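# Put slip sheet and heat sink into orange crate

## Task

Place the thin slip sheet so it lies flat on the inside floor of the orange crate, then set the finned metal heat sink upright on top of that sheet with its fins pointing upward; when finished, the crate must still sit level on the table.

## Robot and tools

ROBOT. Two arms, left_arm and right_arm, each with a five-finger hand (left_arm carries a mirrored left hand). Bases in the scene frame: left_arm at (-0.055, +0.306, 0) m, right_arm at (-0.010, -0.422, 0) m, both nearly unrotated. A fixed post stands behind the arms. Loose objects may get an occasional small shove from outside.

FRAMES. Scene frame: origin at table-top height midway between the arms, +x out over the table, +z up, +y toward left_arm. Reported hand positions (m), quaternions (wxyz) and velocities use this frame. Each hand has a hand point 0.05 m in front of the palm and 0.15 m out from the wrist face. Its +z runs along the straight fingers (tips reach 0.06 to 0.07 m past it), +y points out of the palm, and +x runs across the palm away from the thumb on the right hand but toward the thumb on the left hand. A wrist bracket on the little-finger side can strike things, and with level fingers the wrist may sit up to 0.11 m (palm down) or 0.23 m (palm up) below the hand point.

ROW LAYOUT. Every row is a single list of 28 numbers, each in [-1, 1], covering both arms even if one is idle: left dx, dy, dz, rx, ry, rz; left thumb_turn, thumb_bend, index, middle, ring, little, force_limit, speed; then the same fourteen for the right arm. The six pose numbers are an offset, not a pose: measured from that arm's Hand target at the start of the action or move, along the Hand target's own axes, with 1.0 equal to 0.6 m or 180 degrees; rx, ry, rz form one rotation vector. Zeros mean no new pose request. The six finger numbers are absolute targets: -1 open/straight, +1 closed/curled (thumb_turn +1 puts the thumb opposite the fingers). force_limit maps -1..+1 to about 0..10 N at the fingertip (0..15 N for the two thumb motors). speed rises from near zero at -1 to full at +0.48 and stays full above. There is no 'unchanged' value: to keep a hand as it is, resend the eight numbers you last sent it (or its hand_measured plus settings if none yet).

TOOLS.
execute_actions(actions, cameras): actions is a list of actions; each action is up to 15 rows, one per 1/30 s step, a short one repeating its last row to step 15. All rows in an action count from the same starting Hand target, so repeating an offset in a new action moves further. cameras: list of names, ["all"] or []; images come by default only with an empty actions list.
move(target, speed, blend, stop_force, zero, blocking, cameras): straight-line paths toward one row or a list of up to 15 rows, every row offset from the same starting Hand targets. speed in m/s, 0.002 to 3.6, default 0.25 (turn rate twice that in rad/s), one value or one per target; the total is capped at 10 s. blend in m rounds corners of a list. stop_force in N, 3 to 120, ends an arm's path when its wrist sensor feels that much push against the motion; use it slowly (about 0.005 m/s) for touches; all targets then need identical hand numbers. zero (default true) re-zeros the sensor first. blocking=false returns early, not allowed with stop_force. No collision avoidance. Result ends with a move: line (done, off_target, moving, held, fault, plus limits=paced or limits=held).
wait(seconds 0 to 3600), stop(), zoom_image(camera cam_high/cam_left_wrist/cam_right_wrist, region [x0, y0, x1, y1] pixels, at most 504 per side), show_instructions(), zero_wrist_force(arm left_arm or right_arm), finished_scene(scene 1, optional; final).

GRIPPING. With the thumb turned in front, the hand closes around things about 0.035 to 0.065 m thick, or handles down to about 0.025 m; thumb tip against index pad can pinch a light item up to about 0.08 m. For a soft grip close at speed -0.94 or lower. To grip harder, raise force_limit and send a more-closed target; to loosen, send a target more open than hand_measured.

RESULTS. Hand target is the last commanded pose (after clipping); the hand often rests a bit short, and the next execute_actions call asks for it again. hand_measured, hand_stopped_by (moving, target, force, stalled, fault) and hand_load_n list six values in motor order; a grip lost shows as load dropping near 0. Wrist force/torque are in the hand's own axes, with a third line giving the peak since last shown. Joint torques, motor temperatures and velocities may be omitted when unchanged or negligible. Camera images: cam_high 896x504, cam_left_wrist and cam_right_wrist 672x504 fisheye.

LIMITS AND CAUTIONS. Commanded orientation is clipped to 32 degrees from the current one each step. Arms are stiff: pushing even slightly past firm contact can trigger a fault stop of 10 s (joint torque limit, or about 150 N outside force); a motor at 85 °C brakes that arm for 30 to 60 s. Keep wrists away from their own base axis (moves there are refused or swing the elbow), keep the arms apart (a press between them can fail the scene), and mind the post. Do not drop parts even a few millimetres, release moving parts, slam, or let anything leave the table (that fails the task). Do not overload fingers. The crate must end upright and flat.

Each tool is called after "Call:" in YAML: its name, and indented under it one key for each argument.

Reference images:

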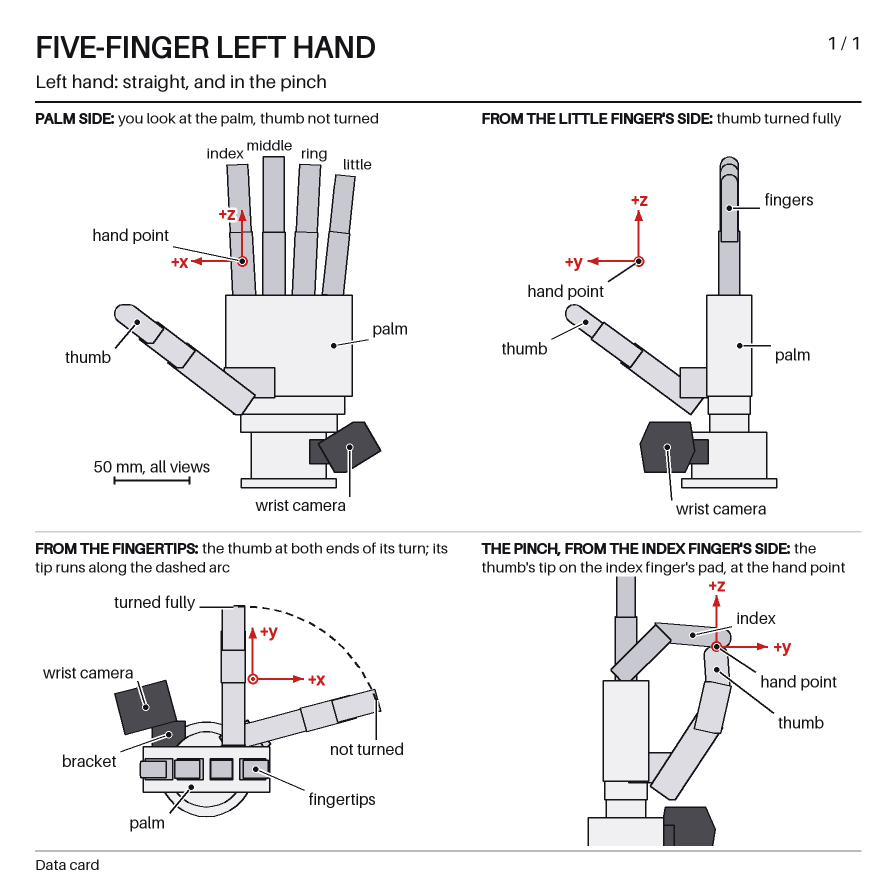

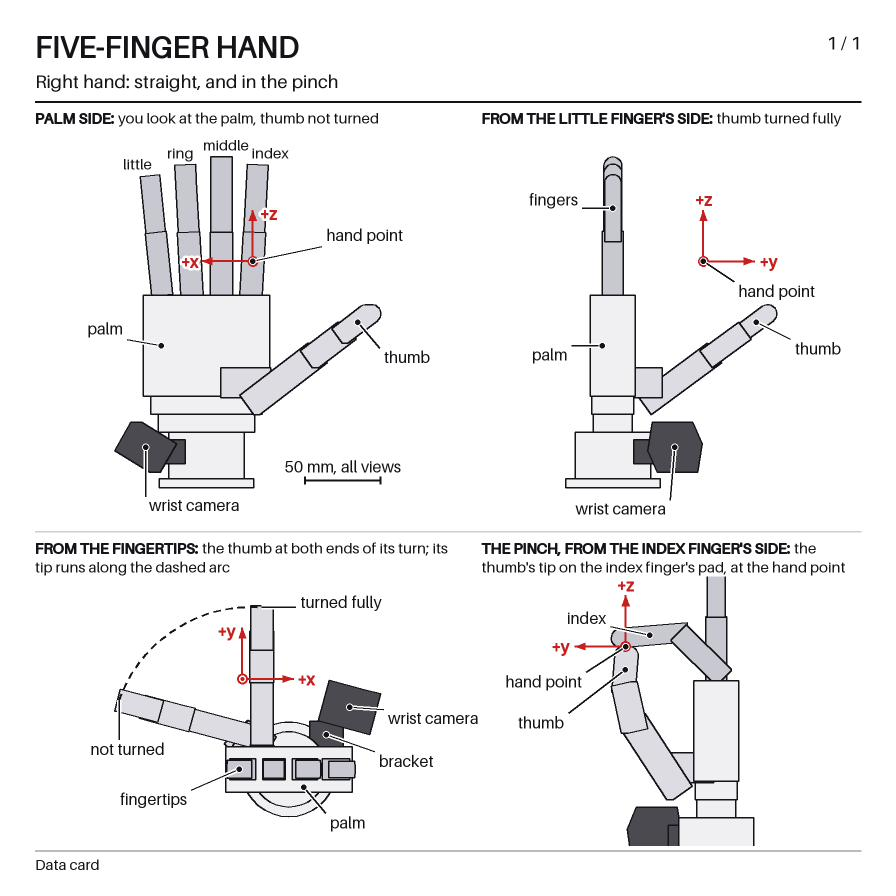

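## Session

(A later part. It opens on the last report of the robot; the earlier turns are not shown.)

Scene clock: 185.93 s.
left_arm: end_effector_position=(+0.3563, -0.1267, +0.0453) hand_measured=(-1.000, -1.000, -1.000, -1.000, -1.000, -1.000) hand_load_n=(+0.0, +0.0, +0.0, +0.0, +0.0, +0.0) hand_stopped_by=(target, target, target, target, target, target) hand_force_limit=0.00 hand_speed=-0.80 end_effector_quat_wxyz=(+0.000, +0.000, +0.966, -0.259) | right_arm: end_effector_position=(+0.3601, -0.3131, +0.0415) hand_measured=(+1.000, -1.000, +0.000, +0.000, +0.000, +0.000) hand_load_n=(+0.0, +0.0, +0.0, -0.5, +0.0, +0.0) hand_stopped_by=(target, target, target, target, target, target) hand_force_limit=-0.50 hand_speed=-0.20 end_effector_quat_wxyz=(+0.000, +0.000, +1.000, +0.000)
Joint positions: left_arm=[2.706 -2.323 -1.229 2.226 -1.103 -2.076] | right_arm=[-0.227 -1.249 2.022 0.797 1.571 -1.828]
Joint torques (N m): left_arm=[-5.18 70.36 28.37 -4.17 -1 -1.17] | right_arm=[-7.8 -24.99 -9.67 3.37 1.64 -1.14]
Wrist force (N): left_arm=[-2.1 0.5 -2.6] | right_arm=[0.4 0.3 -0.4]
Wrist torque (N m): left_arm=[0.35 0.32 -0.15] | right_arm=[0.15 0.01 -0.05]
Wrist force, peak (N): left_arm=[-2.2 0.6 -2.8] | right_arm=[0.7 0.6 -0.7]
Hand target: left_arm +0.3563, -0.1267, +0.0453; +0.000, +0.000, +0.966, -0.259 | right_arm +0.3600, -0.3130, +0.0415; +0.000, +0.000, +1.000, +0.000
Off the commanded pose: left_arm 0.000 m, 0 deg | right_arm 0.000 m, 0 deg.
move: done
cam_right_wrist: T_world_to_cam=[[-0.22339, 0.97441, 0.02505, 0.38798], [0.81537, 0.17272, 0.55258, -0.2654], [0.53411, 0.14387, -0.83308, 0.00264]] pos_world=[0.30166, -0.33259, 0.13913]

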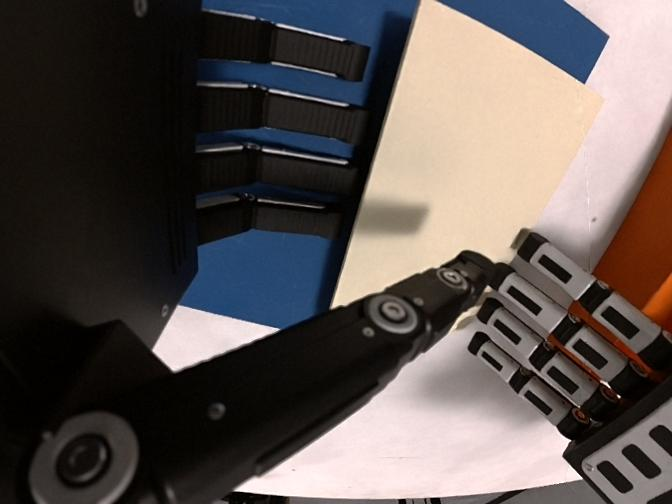

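Call:
move:
  target: [0,0,0,0,0,0,-1,-1,-1,-1,-1,-1,0,-0.8,0,0.03,0,0,0,0,1,-1,0,0,0,0,-0.5,-0.2]
  speed: 0.02
  stop_force: 3
  cameras: ["cam_right_wrist"]

Call:
zoom_image:
  camera: "cam_right_wrist"
  region: [200, 0, 500, 320]

Scene clock: 189.63 s.
left_arm: end_effector_position=(+0.3563, -0.1267, +0.0453) hand_measured=(-1.000, -1.000, -1.000, -1.000, -1.000, -1.000) hand_load_n=(+0.0, +0.0, +0.0, +0.0, +0.0, +0.0) hand_stopped_by=(target, target, target, target, target, target) hand_force_limit=0.00 hand_speed=-0.80 end_effector_quat_wxyz=(+0.000, +0.000, +0.966, -0.259) | right_arm: end_effector_position=(+0.3601, -0.2951, +0.0415) hand_measured=(+1.000, -1.000, +0.000, +0.000, +0.000, +0.000) hand_load_n=(+0.0, +0.0, +0.0, +0.0, +0.0, +0.0) hand_stopped_by=(target, target, target, target, target, target) hand_force_limit=-0.50 hand_speed=-0.20 end_effector_quat_wxyz=(+0.000, +0.000, +1.000, +0.000)
Joint positions: left_arm=[2.706 -2.323 -1.229 2.226 -1.103 -2.076] | right_arm=[-0.171 -1.243 2.012 0.8 1.571 -1.773]
Joint torques (N m): left_arm=[-5.25 70.08 28.22 -4.3 -0.87 -1.1] | right_arm=[-8.13 -29.43 -3.79 2.57 1.61 -0.95]
Wrist force (N): left_arm=[-2.1 0.5 -2.7] | right_arm=[0.7 0.6 -0.5]
Wrist torque (N m): left_arm=[0.37 0.32 -0.15] | right_arm=[0.19 -0.04 -0.02]
Wrist force, peak (N): left_arm=[-2.2 0.6 -2.8] | right_arm=[0.8 0.5 -0.8]
Hand target: left_arm +0.3563, -0.1267, +0.0453; +0.000, +0.000, +0.966, -0.259 | right_arm +0.3600, -0.2950, +0.0415; +0.000, +0.000, +1.000, +0.000
Off the commanded pose: left_arm 0.000 m, 0 deg | right_arm 0.000 m, 0 deg.
move: done
cam_right_wrist: T_world_to_cam=[[-0.22339, 0.97441, 0.02505, 0.37044], [0.81537, 0.17272, 0.55258, -0.26851], [0.53411, 0.14387, -0.83308, 0.00005]] pos_world=[0.30166, -0.3146, 0.13913]

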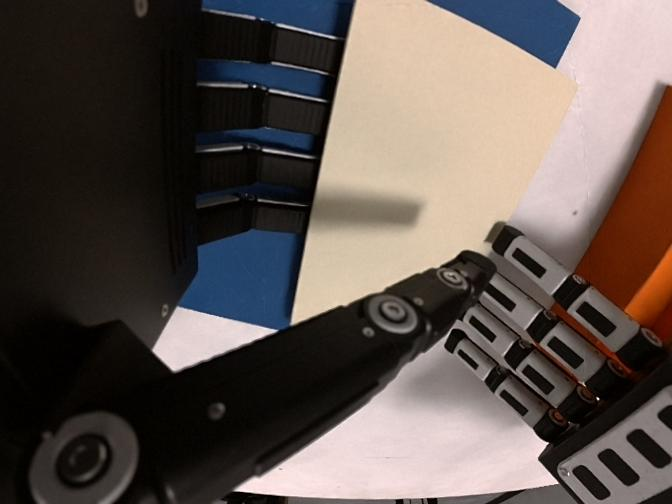

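Scaled by 1.575 from the camera's image (finer frame: 960x720).

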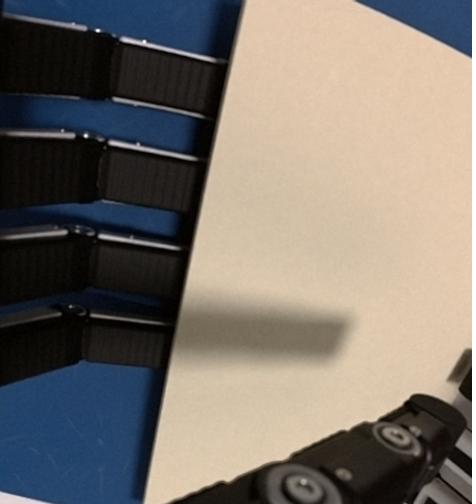

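Call:
move:
  target: [0,-0.0125,-0.02165,0,0,0,-1,-1,-1,-1,-1,-1,0,-0.8,0,0.0067,0,0,0,0,1,-1,0,0,0,0,-0.5,-0.2]
  speed: 0.01
  cameras: ["cam_left_wrist","cam_right_wrist"]

Call:
zoom_image:
  camera: "cam_right_wrist"
  region: [200, 0, 500, 320]

Scene clock: 194.53 s.
left_arm: end_effector_position=(+0.3563, -0.1267, +0.0605) hand_measured=(-1.000, -1.000, -1.000, -1.000, -1.000, -1.000) hand_load_n=(+0.0, +0.0, +0.0, +0.0, +0.0, +0.0) hand_stopped_by=(target, target, target, target, target, target) hand_force_limit=0.00 hand_speed=-0.80 end_effector_quat_wxyz=(+0.000, +0.000, +0.966, -0.259) | right_arm: end_effector_position=(+0.3600, -0.2910, +0.0415) hand_measured=(+1.000, -1.000, +0.000, +0.000, +0.000, +0.000) hand_load_n=(+0.0, +0.0, +0.0, +0.0, +0.0, +0.0) hand_stopped_by=(target, target, target, target, target, target) hand_force_limit=-0.50 hand_speed=-0.20 end_effector_quat_wxyz=(+0.000, +0.000, +1.000, +0.000)
Joint positions: left_arm=[2.706 -2.308 -1.213 2.196 -1.103 -2.076] | right_arm=[-0.159 -1.241 2.01 0.801 1.571 -1.76]
Joint torques (N m): left_arm=[-4.27 63.4 27.46 -2.97 -0.51 -1.11] | right_arm=[4.58 -14.33 -25.81 4.7 1.36 1.29]
Wrist force (N): left_arm=[-2.0 1.2 -1.3] | right_arm=[0.5 0.1 -0.8]
Wrist torque (N m): left_arm=[0.35 0.32 -0.17] | right_arm=[0.16 -0.01 -0.04]
Wrist force, peak (N): left_arm=[-2.3 0.5 -2.7] | right_arm=[0.7 0.3 -0.7]
Hand target: left_arm +0.3563, -0.1267, +0.0603; +0.000, +0.000, +0.966, -0.259 | right_arm +0.3600, -0.2910, +0.0415; +0.000, +0.000, +1.000, +0.000
Off the commanded pose: left_arm 0.000 m, 0 deg | right_arm 0.000 m, 0 deg.
move: done
cam_left_wrist: T_world_to_cam=[[-0.25976, -0.84069, 0.47516, -0.04838], [-0.80524, 0.46016, 0.37395, 0.317], [-0.53302, -0.28548, -0.79648, 0.32259]] pos_world=[0.41464, -0.09445, 0.16139]
cam_right_wrist: T_world_to_cam=[[-0.22339, 0.97441, 0.02505, 0.36655], [0.81537, 0.17272, 0.55258, -0.2692], [0.53411, 0.14387, -0.83308, -0.00052]] pos_world=[0.30166, -0.3106, 0.13913]

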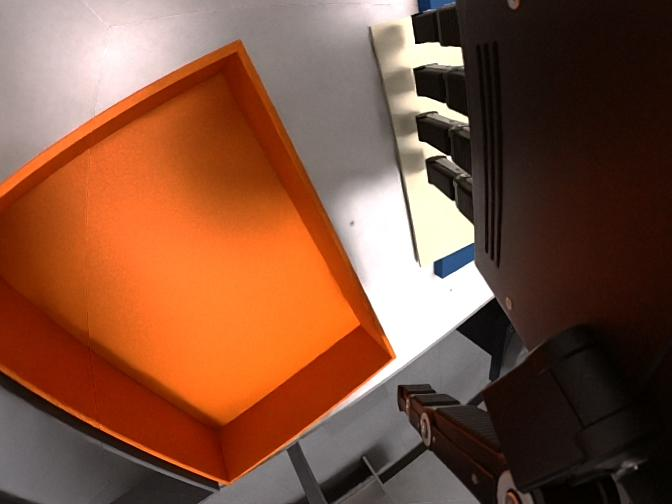

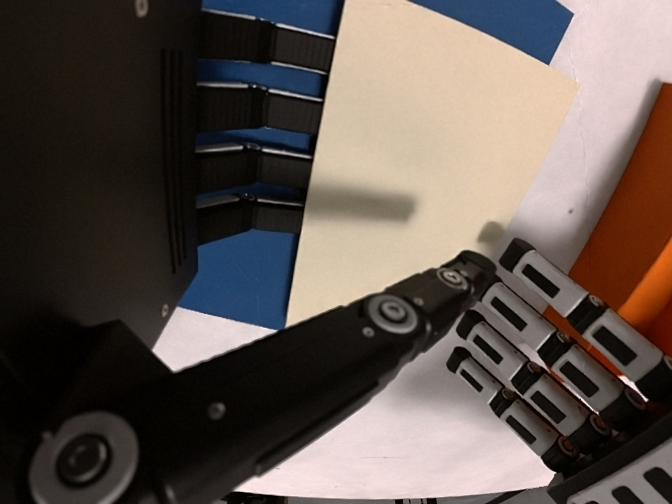

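Scaled by 1.575 from the camera's image (finer frame: 960x720).

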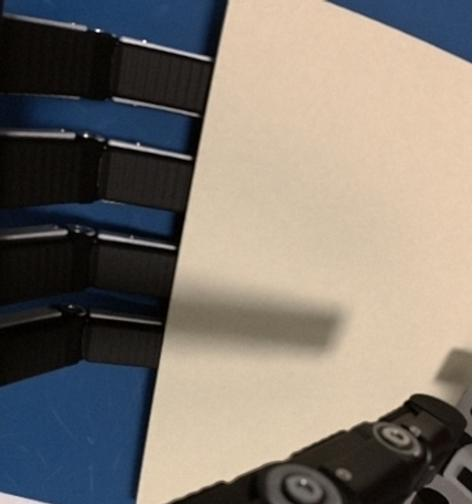

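Call:
move:
  target: [0,0.0305,-0.114,0,0,0,-1,-1,-1,-1,-1,-1,0,-0.8,0,0,0,0,0,0,1,0.0,0,0,0,0,-0.5,-0.6]
  speed: 0.06
  cameras: ["cam_left_wrist","cam_right_wrist"]

Call:
zoom_image:
  camera: "cam_right_wrist"
  region: [180, 0, 550, 370]

Scene clock: 197.73 s.
left_arm: end_effector_position=(+0.3562, -0.0766, +0.1104) hand_measured=(-1.000, -1.000, -1.000, -1.000, -1.000, -1.000) hand_load_n=(+0.0, +0.0, +0.0, -0.5, +0.0, +0.0) hand_stopped_by=(target, target, target, target, target, target) hand_force_limit=0.00 hand_speed=-0.80 end_effector_quat_wxyz=(+0.000, +0.000, +0.966, -0.259) | right_arm: end_effector_position=(+0.3601, -0.2910, +0.0415) hand_measured=(+1.000, +0.000, +0.000, +0.000, +0.000, +0.000) hand_load_n=(+0.0, +0.0, +0.0, +0.0, +0.0, +0.5) hand_stopped_by=(target, target, target, target, target, target) hand_force_limit=-0.50 hand_speed=-0.60 end_effector_quat_wxyz=(+0.000, +0.000, +1.000, +0.000)
Joint positions: left_arm=[2.792 -2.198 -1.279 2.109 -1.084 -1.982] | right_arm=[-0.159 -1.241 2.01 0.801 1.571 -1.76]
Joint torques (N m): left_arm=[-8.16 22.74 33.72 0.2 -1.74 -0.31] | right_arm=[-7.57 -24.51 -10.24 3.22 1.23 -0.66]
Wrist force (N): left_arm=[-2.0 1.1 -1.4] | right_arm=[0.3 0.2 -0.4]
Wrist torque (N m): left_arm=[0.37 0.34 -0.13] | right_arm=[0.14 0.01 -0.05]
Wrist force, peak (N): left_arm=[-2.3 1.7 -1.6] | right_arm=[0.7 0.0 -0.8]
Hand target: left_arm +0.3562, -0.0766, +0.1104; +0.000, +0.000, +0.966, -0.259 | right_arm +0.3600, -0.2910, +0.0415; +0.000, +0.000, +1.000, +0.000
Off the commanded pose: left_arm 0.000 m, 0 deg | right_arm 0.000 m, 0 deg.
move: done
cam_left_wrist: T_world_to_cam=[[-0.25961, -0.84072, 0.47518, -0.03004], [-0.8053, 0.46004, 0.37398, 0.2753], [-0.53301, -0.28557, -0.79646, 0.37663]] pos_world=[0.41465, -0.04435, 0.21129]
cam_right_wrist: T_world_to_cam=[[-0.22339, 0.97441, 0.02505, 0.36655], [0.81537, 0.17272, 0.55258, -0.2692], [0.53411, 0.14387, -0.83308, -0.00052]] pos_world=[0.30166, -0.3106, 0.13913]

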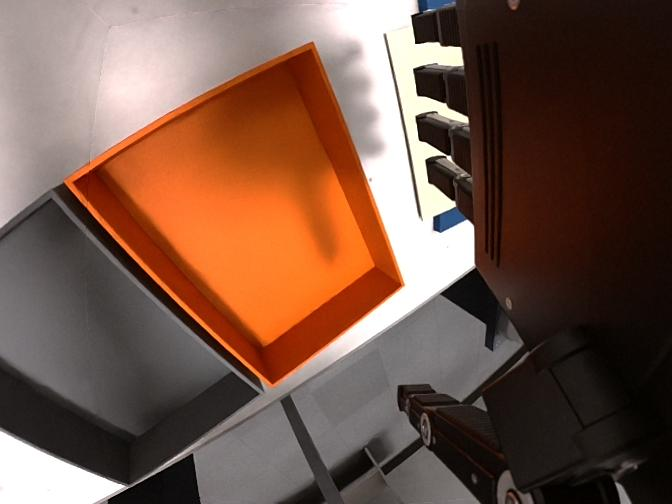

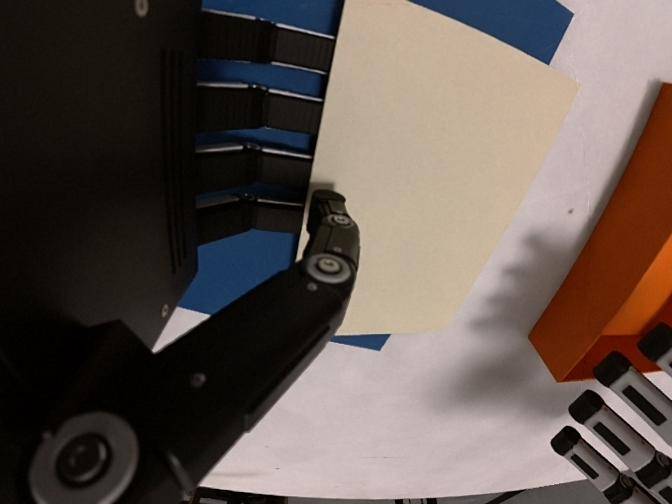

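Scaled by 1.362 from the camera's image (finer frame: 960x720).

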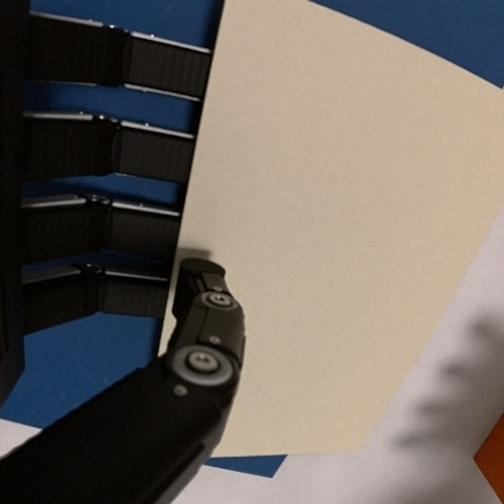

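Call:
move:
  target: [0,0,0,0,0,0,-1,-1,-1,-1,-1,-1,0,-0.8,0,0.0133,0,0,0,0,1,0.0,0,0,0,0,-0.5,-0.6]
  speed: 0.02
  cameras: ["cam_right_wrist"]

Call:
zoom_image:
  camera: "cam_right_wrist"
  region: [180, 0, 550, 370]

Scene clock: 199.87 s.
left_arm: end_effector_position=(+0.3562, -0.0766, +0.1104) hand_measured=(-1.000, -1.000, -1.000, -1.000, -1.000, -1.000) hand_load_n=(+0.0, +0.0, +0.0, +0.0, +0.0, +0.0) hand_stopped_by=(target, target, target, target, target, target) hand_force_limit=0.00 hand_speed=-0.80 end_effector_quat_wxyz=(+0.000, +0.000, +0.966, -0.259) | right_arm: end_effector_position=(+0.3601, -0.2830, +0.0415) hand_measured=(+1.000, +0.000, +0.000, +0.000, +0.000, +0.000) hand_load_n=(+0.0, +0.0, +0.0, +0.0, +0.0, +0.0) hand_stopped_by=(target, target, target, target, target, target) hand_force_limit=-0.50 hand_speed=-0.60 end_effector_quat_wxyz=(+0.000, +0.000, +1.000, +0.000) end_effector_velocity=(+0.001, -0.001, +0.000) end_effector_angular_velocity=(+0.000, +0.000, +0.002)
Joint positions: left_arm=[2.792 -2.198 -1.279 2.109 -1.084 -1.982] | right_arm=[-0.134 -1.238 2.005 0.803 1.571 -1.736]
Joint velocities: left_arm=[within noise] | right_arm=[-0.004 0 -0.001 0.001 0 -0.006]
Joint torques (N m): left_arm=[-8.36 22.81 33.59 -0.12 -1.7 1.55] | right_arm=[-7.98 -19.17 -19.82 4.23 0.81 -1.01]
Wrist force (N): left_arm=[-2.0 1.1 -1.4] | right_arm=[0.6 0.1 -0.6]
Wrist torque (N m): left_arm=[0.37 0.35 -0.14] | right_arm=[0.14 -0.02 -0.04]
Wrist force, peak (N): left_arm=[-2.1 1.1 -1.5] | right_arm=[0.6 0.4 -0.7]
Hand target: left_arm +0.3562, -0.0766, +0.1104; +0.000, +0.000, +0.966, -0.259 | right_arm +0.3601, -0.2830, +0.0415; +0.000, +0.000, +1.000, +0.000
Off the commanded pose: left_arm 0.000 m, 0 deg | right_arm 0.000 m, 0 deg.
move: done
cam_right_wrist: T_world_to_cam=[[-0.22339, 0.97441, 0.02505, 0.35865], [0.81537, 0.17272, 0.55258, -0.2706], [0.53411, 0.14387, -0.83308, -0.00169]] pos_world=[0.30166, -0.3025, 0.13913]

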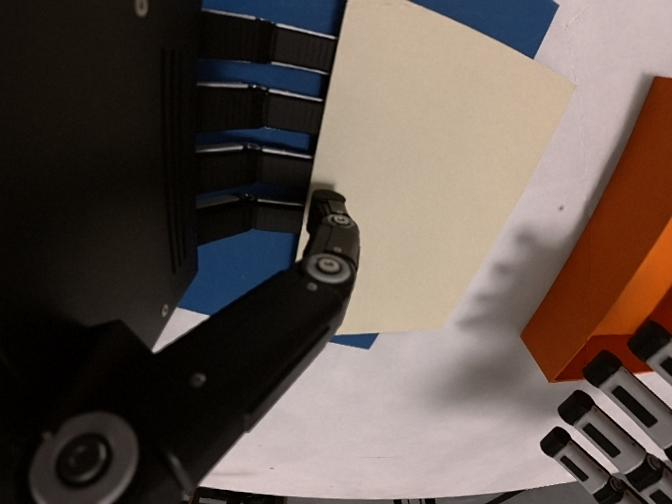

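Scaled by 1.362 from the camera's image (finer frame: 960x720).

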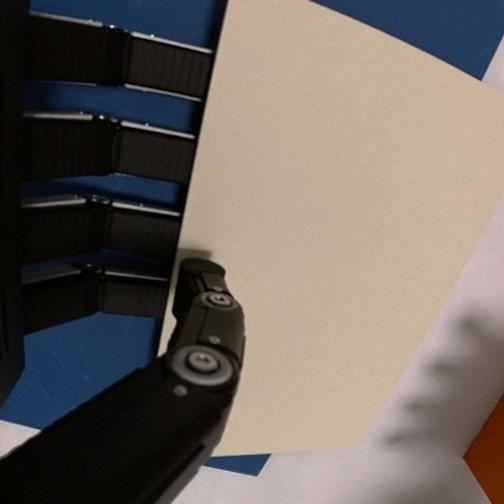

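Call:
move:
  target: [0,0,0,0,0,0,-1,-1,-1,-1,-1,-1,0,-0.8,0,0,0,0,0,0,1,0.0,0.35,0.35,0,0,-0.4,-0.85]
  cameras: ["cam_right_wrist"]

Call:
zoom_image:
  camera: "cam_right_wrist"
  region: [180, 0, 550, 370]

Scene clock: 202.60 s.
left_arm: end_effector_position=(+0.3562, -0.0766, +0.1104) hand_measured=(-1.000, -1.000, -1.000, -1.000, -1.000, -1.000) hand_load_n=(+0.0, +0.0, +0.0, +0.0, +0.0, +0.0) hand_stopped_by=(target, target, target, target, target, target) hand_force_limit=0.00 hand_speed=-0.80 end_effector_quat_wxyz=(+0.000, +0.000, +0.966, -0.259) | right_arm: end_effector_position=(+0.3600, -0.2830, +0.0415) hand_measured=(+1.000, +0.000, +0.192, +0.192, +0.000, +0.000) hand_load_n=(-0.5, +0.0, +4.5, +5.0, +0.0, +0.0) hand_stopped_by=(target, target, force, force, target, target) hand_force_limit=-0.40 hand_speed=-0.85 end_effector_quat_wxyz=(+0.000, +0.000, +1.000, +0.000)
Joint positions: left_arm=[2.792 -2.198 -1.279 2.109 -1.084 -1.982] | right_arm=[-0.135 -1.238 2.005 0.803 1.571 -1.736]
Joint torques (N m): left_arm=[-8.19 22.66 34.26 -0.6 -1.74 1.39] | right_arm=[-8.15 -38.65 2.48 0.25 1.28 -0.85]
Wrist force (N): left_arm=[-2.0 0.9 -1.3] | right_arm=[0.6 0.6 -0.1]
Wrist torque (N m): left_arm=[0.33 0.35 -0.13] | right_arm=[0.17 -0.03 -0.03]
Wrist force, peak (N): left_arm=[-2.4 1.0 -1.4] | right_arm=[0.7 0.1 -0.8]
Hand target: left_arm +0.3562, -0.0766, +0.1104; +0.000, +0.000, +0.966, -0.259 | right_arm +0.3601, -0.2830, +0.0415; +0.000, +0.000, +1.000, +0.000
Off the commanded pose: left_arm 0.000 m, 0 deg | right_arm 0.000 m, 0 deg.
move: done
cam_right_wrist: T_world_to_cam=[[-0.22334, 0.97442, 0.02497, 0.35875], [0.81538, 0.17272, 0.55257, -0.27058], [0.53412, 0.14377, -0.8331, -0.0017]] pos_world=[0.30166, -0.3026, 0.13914]

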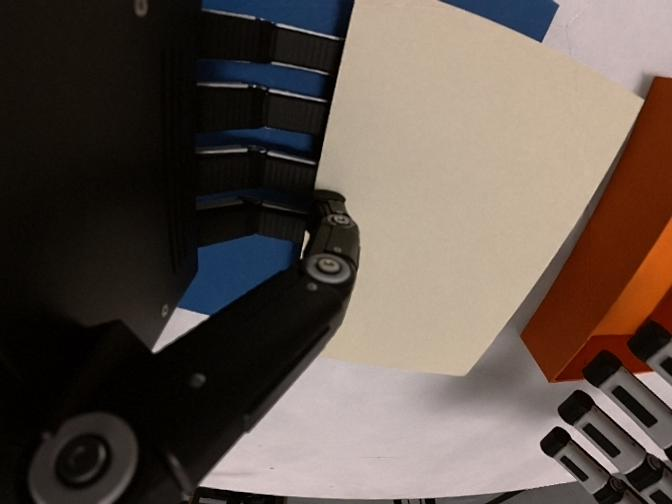

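Scaled by 1.362 from the camera's image (finer frame: 960x720).

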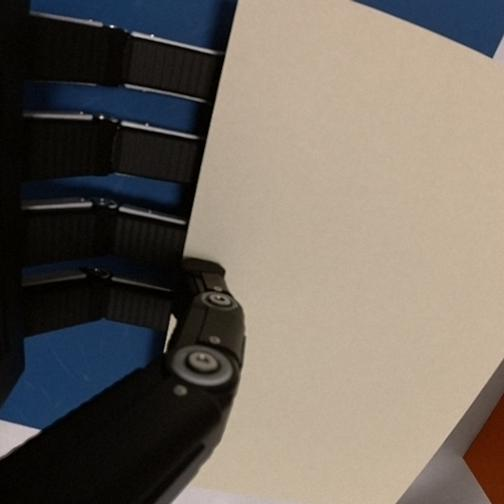

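Call:
move:
  target: [0,0.194,-0.497,0,0,0,-1,-1,-1,-1,-1,-1,0,-0.8,0,0,-0.1,0,0,0,1,0.0,0.35,0.35,0,0,-0.4,-0.85]
  speed: 0.12
  cameras: ["all"]

Call:
zoom_image:
  camera: "cam_high"
  region: [390, 80, 590, 280]

Scene clock: 207.17 s.
left_arm: end_effector_position=(+0.3561, +0.1734, +0.3105) hand_measured=(-1.000, -1.000, -1.000, -1.000, -1.000, -1.000) hand_load_n=(+0.0, +0.0, +0.0, +0.0, +0.0, +0.0) hand_stopped_by=(target, target, target, target, target, target) hand_force_limit=0.00 hand_speed=-0.80 end_effector_quat_wxyz=(+0.001, +0.000, +0.966, -0.259) | right_arm: end_effector_position=(+0.3601, -0.2830, +0.1016) hand_measured=(+1.000, +0.000, +0.192, +0.192, +0.000, +0.000) hand_load_n=(-0.5, -0.5, +4.5, +5.0, +0.0, +0.0) hand_stopped_by=(target, target, force, force, target, target) hand_force_limit=-0.40 hand_speed=-0.85 end_effector_quat_wxyz=(+0.001, +0.000, +1.000, +0.000)
Joint positions: left_arm=[3.324 -1.887 -1.302 1.522 -1.055 -1.375] | right_arm=[-0.135 -1.335 1.942 0.962 1.571 -1.736]
Joint torques (N m): left_arm=[5.25 14.43 3.37 -2.55 2.43 1.49] | right_arm=[8.18 -15.04 -1.36 0 -0.9 1.22]
Wrist force (N): left_arm=[-2.0 1.1 -1.2] | right_arm=[0.4 0.7 0.3]
Wrist torque (N m): left_arm=[0.39 0.35 -0.12] | right_arm=[0.16 -0.03 -0.03]
Wrist force, peak (N): left_arm=[-2.1 1.3 -2.2] | right_arm=[0.5 1.0 0.1]
Hand target: left_arm +0.3561, +0.1734, +0.3104; +0.000, +0.000, +0.966, -0.259 | right_arm +0.3600, -0.2830, +0.1015; +0.000, +0.000, +1.000, +0.000
Off the commanded pose: left_arm 0.000 m, 0 deg | right_arm 0.000 m, 0 deg.
move: done
cam_left_wrist: T_world_to_cam=[[-0.25982, -0.84083, 0.47487, 0.08515], [-0.80544, 0.45997, 0.37377, 0.0855], [-0.5327, -0.28536, -0.79674, 0.6072]] pos_world=[0.41444, 0.20555, 0.41139]
cam_right_wrist: T_world_to_cam=[[-0.22333, 0.97442, 0.02487, 0.35727], [0.81513, 0.17271, 0.55293, -0.30379], [0.53449, 0.14376, -0.83286, 0.0482]] pos_world=[0.30166, -0.3026, 0.19923]

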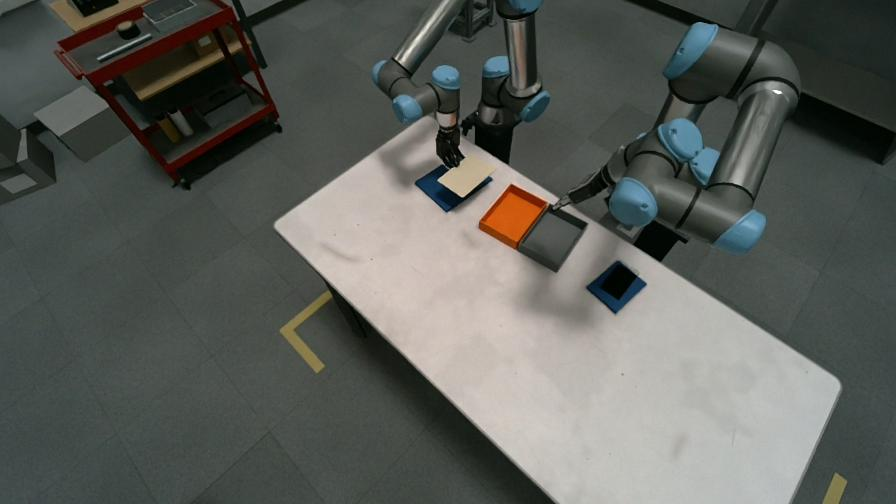

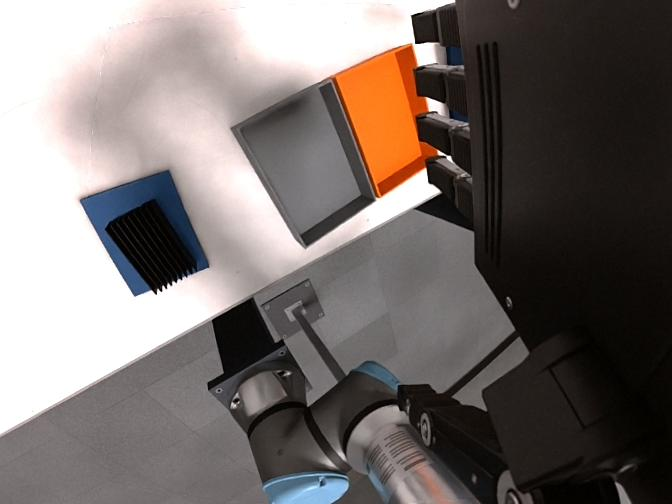

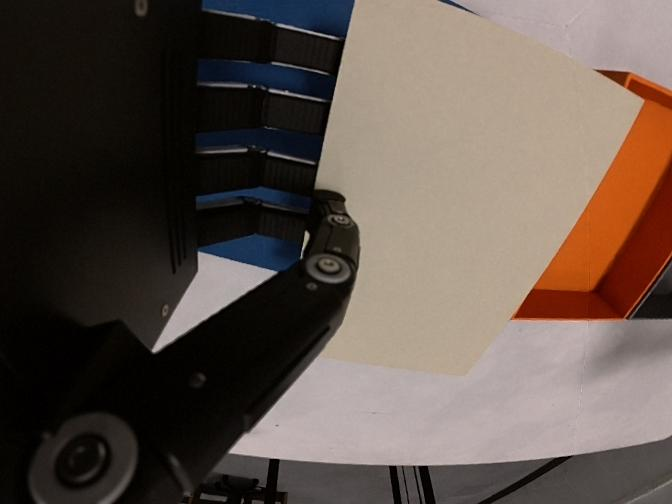

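Scaled by 2.520 from the camera's image (finer frame: 1280x720).

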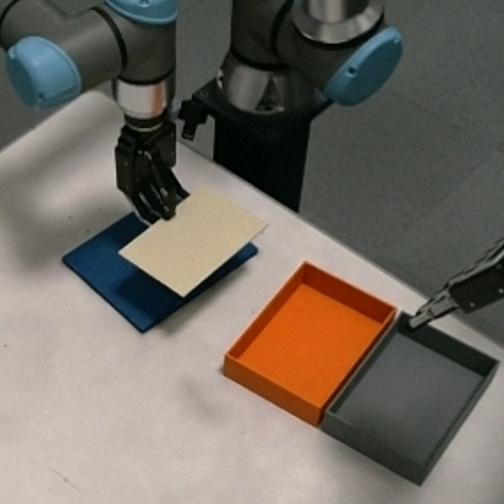

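Call:
move:
  target: [0,0,0,0,0,0,-1,-1,-1,-1,-1,-1,0,-0.8,0.0278,0.2523,-0.0808,0.122,-0.0086,-0.0444,1,0.0,0.35,0.35,0,0,-0.4,-0.85]
  speed: 0.08
  cameras: ["all"]

Call:
zoom_image:
  camera: "cam_high"
  region: [440, 100, 620, 280]

Scene clock: 234.07 s.
left_arm: end_effector_position=(+0.3561, +0.1734, +0.3104) hand_measured=(-1.000, -1.000, -1.000, -1.000, -1.000, -1.000) hand_load_n=(+0.0, +0.0, +0.0, +0.0, +0.0, +0.0) hand_stopped_by=(target, target, target, target, target, target) hand_force_limit=0.00 hand_speed=-0.80 end_effector_quat_wxyz=(+0.000, +0.000, +0.966, -0.259) | right_arm: end_effector_position=(+0.3434, -0.1316, +0.1498) hand_measured=(+1.000, +0.000, +0.192, +0.192, +0.000, +0.000) hand_load_n=(-0.5, +0.0, +4.5, +5.0, +0.0, +0.0) hand_stopped_by=(target, target, force, force, target, target) hand_force_limit=-0.40 hand_speed=-0.85 end_effector_quat_wxyz=(+0.014, -0.069, +0.979, -0.191)
Joint positions: left_arm=[3.324 -1.887 -1.302 1.522 -1.055 -1.374] | right_arm=[0.527 -1.15 1.569 1.29 1.93 -1.19]
Joint torques (N m): left_arm=[5.57 15.15 2.67 -4.46 2.64 1.32] | right_arm=[4.5 -57.64 -0.98 1.15 -0.49 0.27]
Wrist force (N): left_arm=[-2.1 1.3 -1.3] | right_arm=[0.4 1.8 -0.3]
Wrist torque (N m): left_arm=[0.42 0.37 -0.14] | right_arm=[0.26 0.02 0.01]
Wrist force, peak (N): left_arm=[-2.2 1.4 -1.4] | right_arm=[0.0 2.3 -0.4]
Hand target: left_arm +0.3561, +0.1734, +0.3104; +0.000, +0.000, +0.966, -0.259 | right_arm +0.3433, -0.1316, +0.1499; +0.014, -0.069, +0.979, -0.191
Off the commanded pose: left_arm 0.000 m, 0 deg | right_arm 0.000 m, 0 deg.
move: done
cam_left_wrist: T_world_to_cam=[[-0.25972, -0.84071, 0.47514, 0.08511], [-0.80525, 0.46012, 0.37397, 0.0853], [-0.53302, -0.28548, -0.79648, 0.6072]] pos_world=[0.41445, 0.20565, 0.41129]
cam_right_wrist: T_world_to_cam=[[-0.34947, 0.87239, -0.34178, 0.28958], [0.75579, 0.47807, 0.44747, -0.26659], [0.55376, -0.10193, -0.82641, 0.03557]] pos_world=[0.28299, -0.12155, 0.24766]

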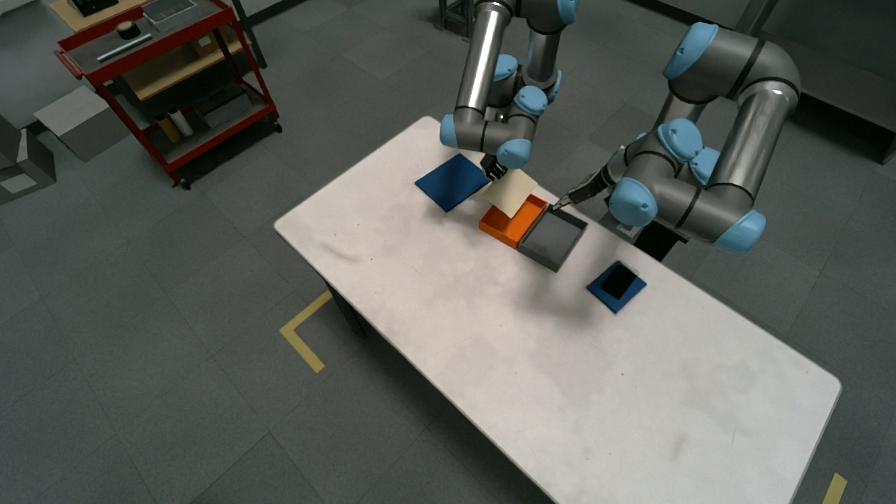

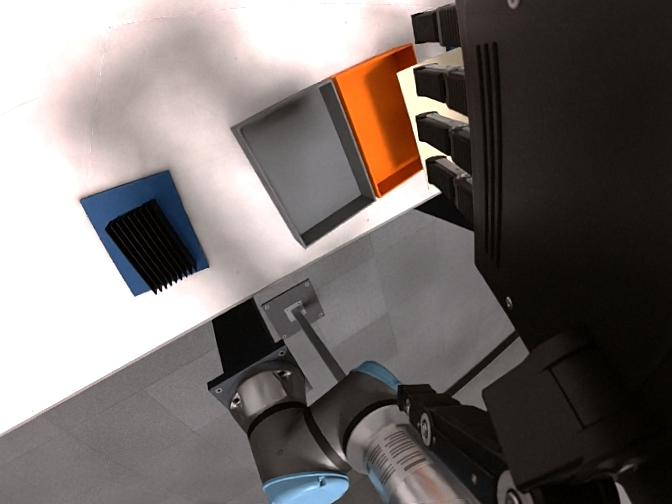

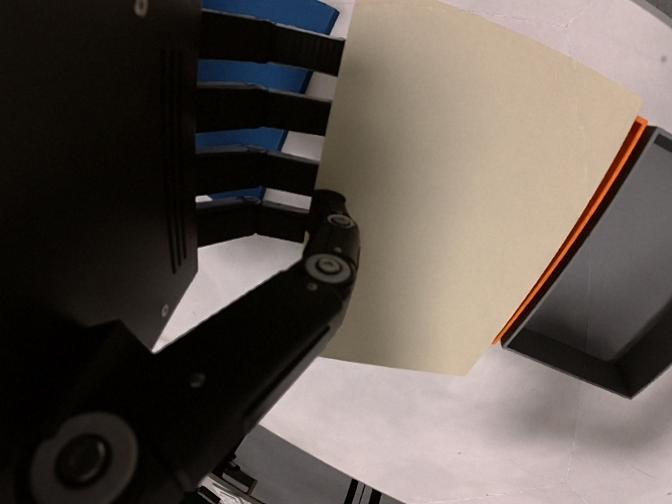

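Scaled by 2.800 from the camera's image (finer frame: 1280x720).

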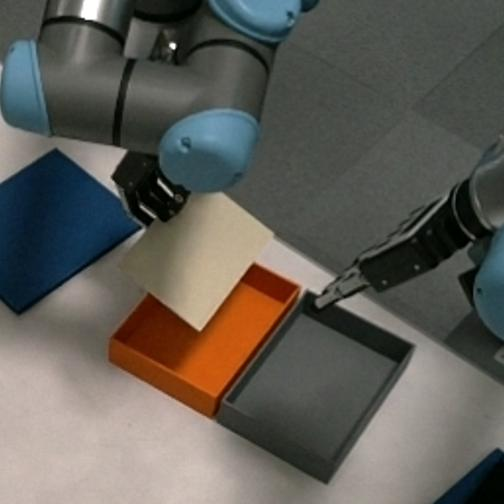

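Call:
move:
  target: [0,0,0,0,0,0,-1,-1,-1,-1,-1,-1,0,-0.8,0,0.025,0.0618,0,0,0,1,0.0,0.35,0.35,0,0,-0.4,-0.85]
  speed: 0.06
  cameras: ["cam_high","cam_right_wrist"]

Call:
zoom_image:
  camera: "cam_high"
  region: [440, 140, 580, 280]

Call:
zoom_image:
  camera: "cam_right_wrist"
  region: [180, 0, 672, 504]

Scene clock: 241.50 s.
left_arm: end_effector_position=(+0.3561, +0.1734, +0.3104) hand_measured=(-1.000, -1.000, -1.000, -1.000, -1.000, -1.000) hand_load_n=(+0.0, +0.0, +0.0, +0.0, +0.0, +0.0) hand_stopped_by=(target, target, target, target, target, target) hand_force_limit=0.00 hand_speed=-0.80 end_effector_quat_wxyz=(+0.000, +0.000, +0.966, -0.259) | right_arm: end_effector_position=(+0.3432, -0.1317, +0.1096) hand_measured=(+1.000, +0.000, +0.192, +0.192, +0.000, +0.000) hand_load_n=(-0.5, +0.0, +4.5, +5.0, +0.0, +0.0) hand_stopped_by=(target, target, force, force, target, target) hand_force_limit=-0.40 hand_speed=-0.85 end_effector_quat_wxyz=(+0.013, -0.069, +0.979, -0.191)
Joint positions: left_arm=[3.324 -1.887 -1.302 1.522 -1.055 -1.374] | right_arm=[0.527 -1.107 1.62 1.198 1.93 -1.19]
Joint torques (N m): left_arm=[5.77 15 2.81 -4.04 2.65 1.24] | right_arm=[0.76 -56.76 -32.26 5.11 1.94 -1]
Wrist force (N): left_arm=[-2.0 1.2 -1.2] | right_arm=[0.3 1.8 -0.3]
Wrist torque (N m): left_arm=[0.40 0.35 -0.12] | right_arm=[0.26 0.03 0.01]
Wrist force, peak (N): left_arm=[-2.2 1.1 -1.4] | right_arm=[0.5 2.1 0.0]
Hand target: left_arm +0.3561, +0.1734, +0.3104; +0.000, +0.000, +0.966, -0.259 | right_arm +0.3433, -0.1316, +0.1099; +0.014, -0.069, +0.979, -0.191
Off the commanded pose: left_arm 0.000 m, 0 deg | right_arm 0.000 m, 0 deg.
move: done
cam_right_wrist: T_world_to_cam=[[-0.34965, 0.87225, -0.34194, 0.27587], [0.75599, 0.47826, 0.44694, -0.24842], [0.55338, -0.10223, -0.82663, 0.00266]] pos_world=[0.28279, -0.12155, 0.20756]

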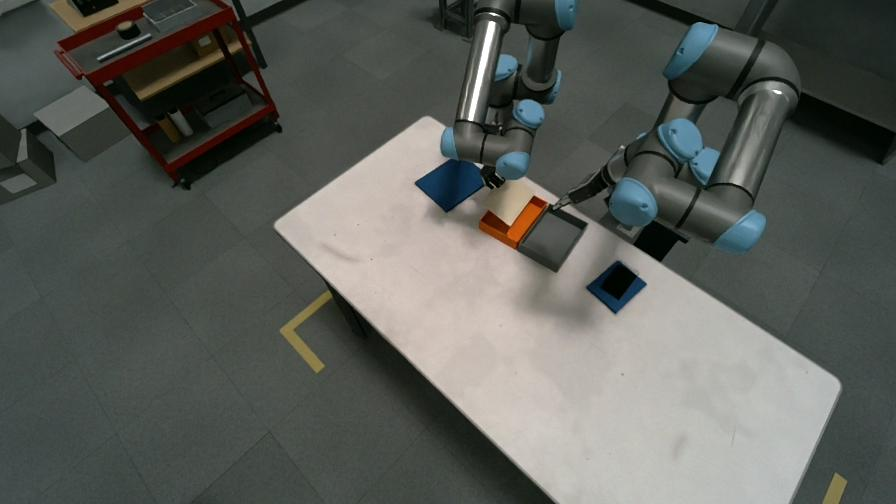

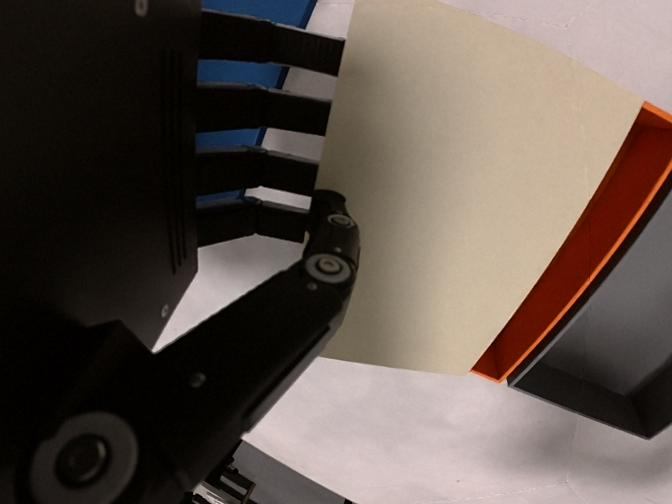

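Scaled by 3.600 from the camera's image (finer frame: 1280x720).

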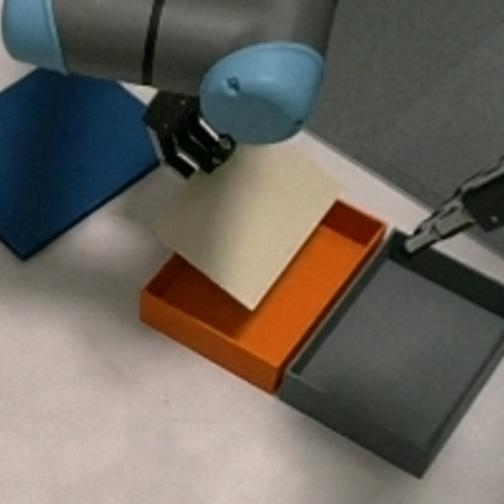

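Scaled by 1.000.

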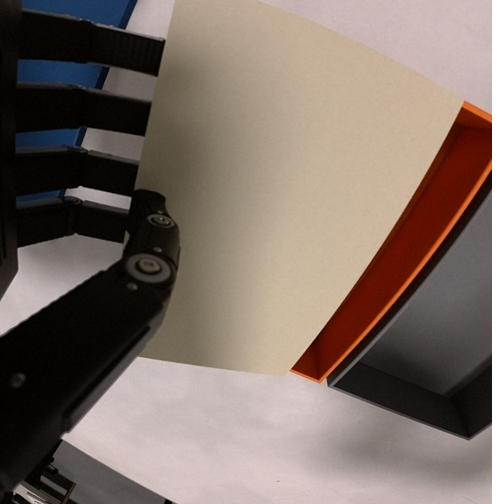

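Call:
move:
  target: [0,0,0,0,0,0,-1,-1,-1,-1,-1,-1,0,-0.8,-0.0083,0.0144,0.0353,0,0,0,1,0.0,0.35,0.35,0,0,-0.4,-0.85]
  speed: 0.05
  cameras: ["cam_high","cam_right_wrist"]

Call:
zoom_image:
  camera: "cam_high"
  region: [460, 150, 560, 260]

Call:
zoom_image:
  camera: "cam_right_wrist"
  region: [380, 60, 672, 420]

Scene clock: 248.07 s.
left_arm: end_effector_position=(+0.3561, +0.1734, +0.3104) hand_measured=(-1.000, -1.000, -1.000, -1.000, -1.000, -1.000) hand_load_n=(-0.5, +0.0, +0.0, +0.0, +0.0, +0.0) hand_stopped_by=(target, target, target, target, target, target) hand_force_limit=0.00 hand_speed=-0.80 end_effector_quat_wxyz=(+0.000, +0.000, +0.966, -0.259) | right_arm: end_effector_position=(+0.3482, -0.1309, +0.0867) hand_measured=(+1.000, +0.000, +0.192, +0.192, +0.000, +0.000) hand_load_n=(-0.5, +0.0, +4.5, +5.0, +0.0, +0.0) hand_stopped_by=(target, target, force, force, target, target) hand_force_limit=-0.40 hand_speed=-0.85 end_effector_quat_wxyz=(+0.014, -0.069, +0.979, -0.191) end_effector_velocity=(-0.002, -0.001, +0.001) end_effector_angular_velocity=(-0.003, +0.004, +0.000)
Joint positions: left_arm=[3.324 -1.887 -1.302 1.522 -1.055 -1.374] | right_arm=[0.523 -1.071 1.63 1.15 1.931 -1.194]
Joint velocities: left_arm=[within noise] | right_arm=[0 -0.002 0.002 0.005 0.001 0]
Joint torques (N m): left_arm=[5.77 14.83 2.43 -3.65 2.77 1.09] | right_arm=[-1.51 -58.46 -16.47 4.8 2.12 0.13]
Wrist force (N): left_arm=[-1.8 1.2 -1.2] | right_arm=[0.2 1.8 -0.2]
Wrist torque (N m): left_arm=[0.40 0.33 -0.11] | right_arm=[0.26 0.04 0.01]
Wrist force, peak (N): left_arm=[-2.2 1.1 -1.4] | right_arm=[0.4 2.1 -0.3]
Hand target: left_arm +0.3561, +0.1734, +0.3104; +0.000, +0.000, +0.966, -0.259 | right_arm +0.3483, -0.1308, +0.0870; +0.014, -0.069, +0.979, -0.191
Off the commanded pose: left_arm 0.000 m, 0 deg | right_arm 0.000 m, 0 deg.
move: done
cam_right_wrist: T_world_to_cam=[[-0.34954, 0.87233, -0.34186, 0.26914], [0.75595, 0.47814, 0.44713, -0.24234], [0.5535, -0.10214, -0.82656, -0.019]] pos_world=[0.28779, -0.12085, 0.18466]

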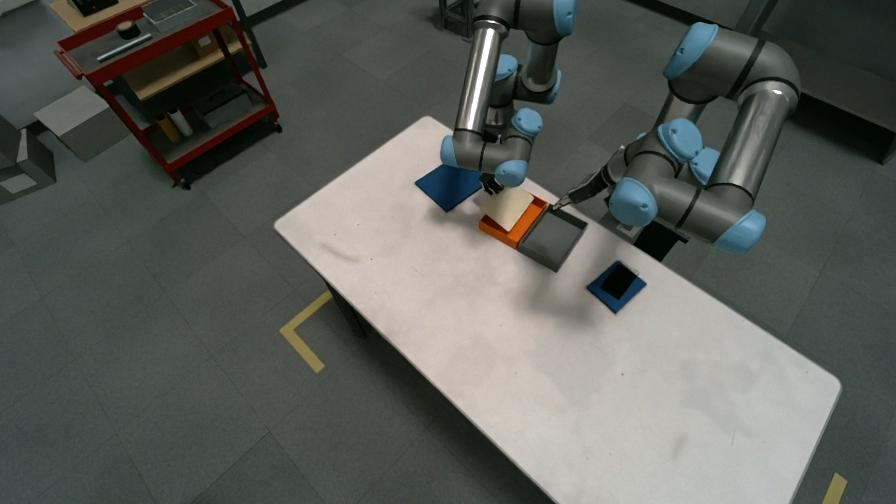

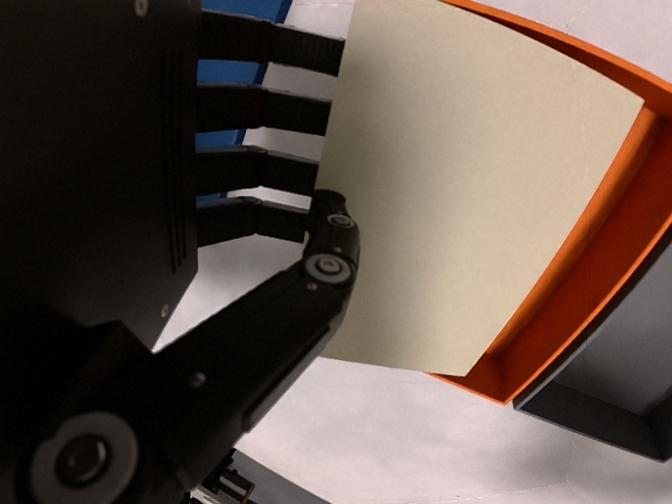

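Scaled by 4.582 from the camera's image (finer frame: 1280x720).

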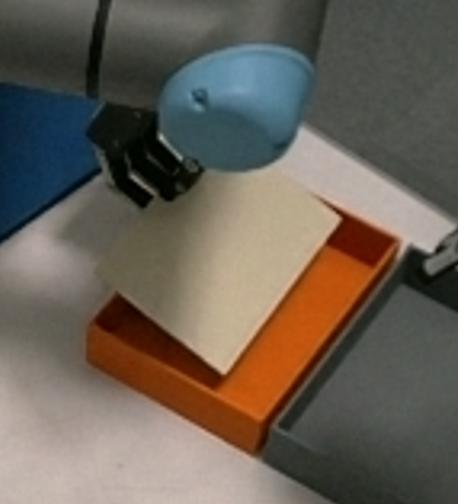

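Scaled by 1.400 from the camera's image (finer frame: 960x720).

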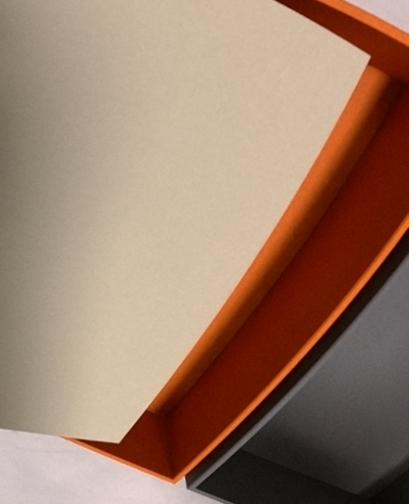

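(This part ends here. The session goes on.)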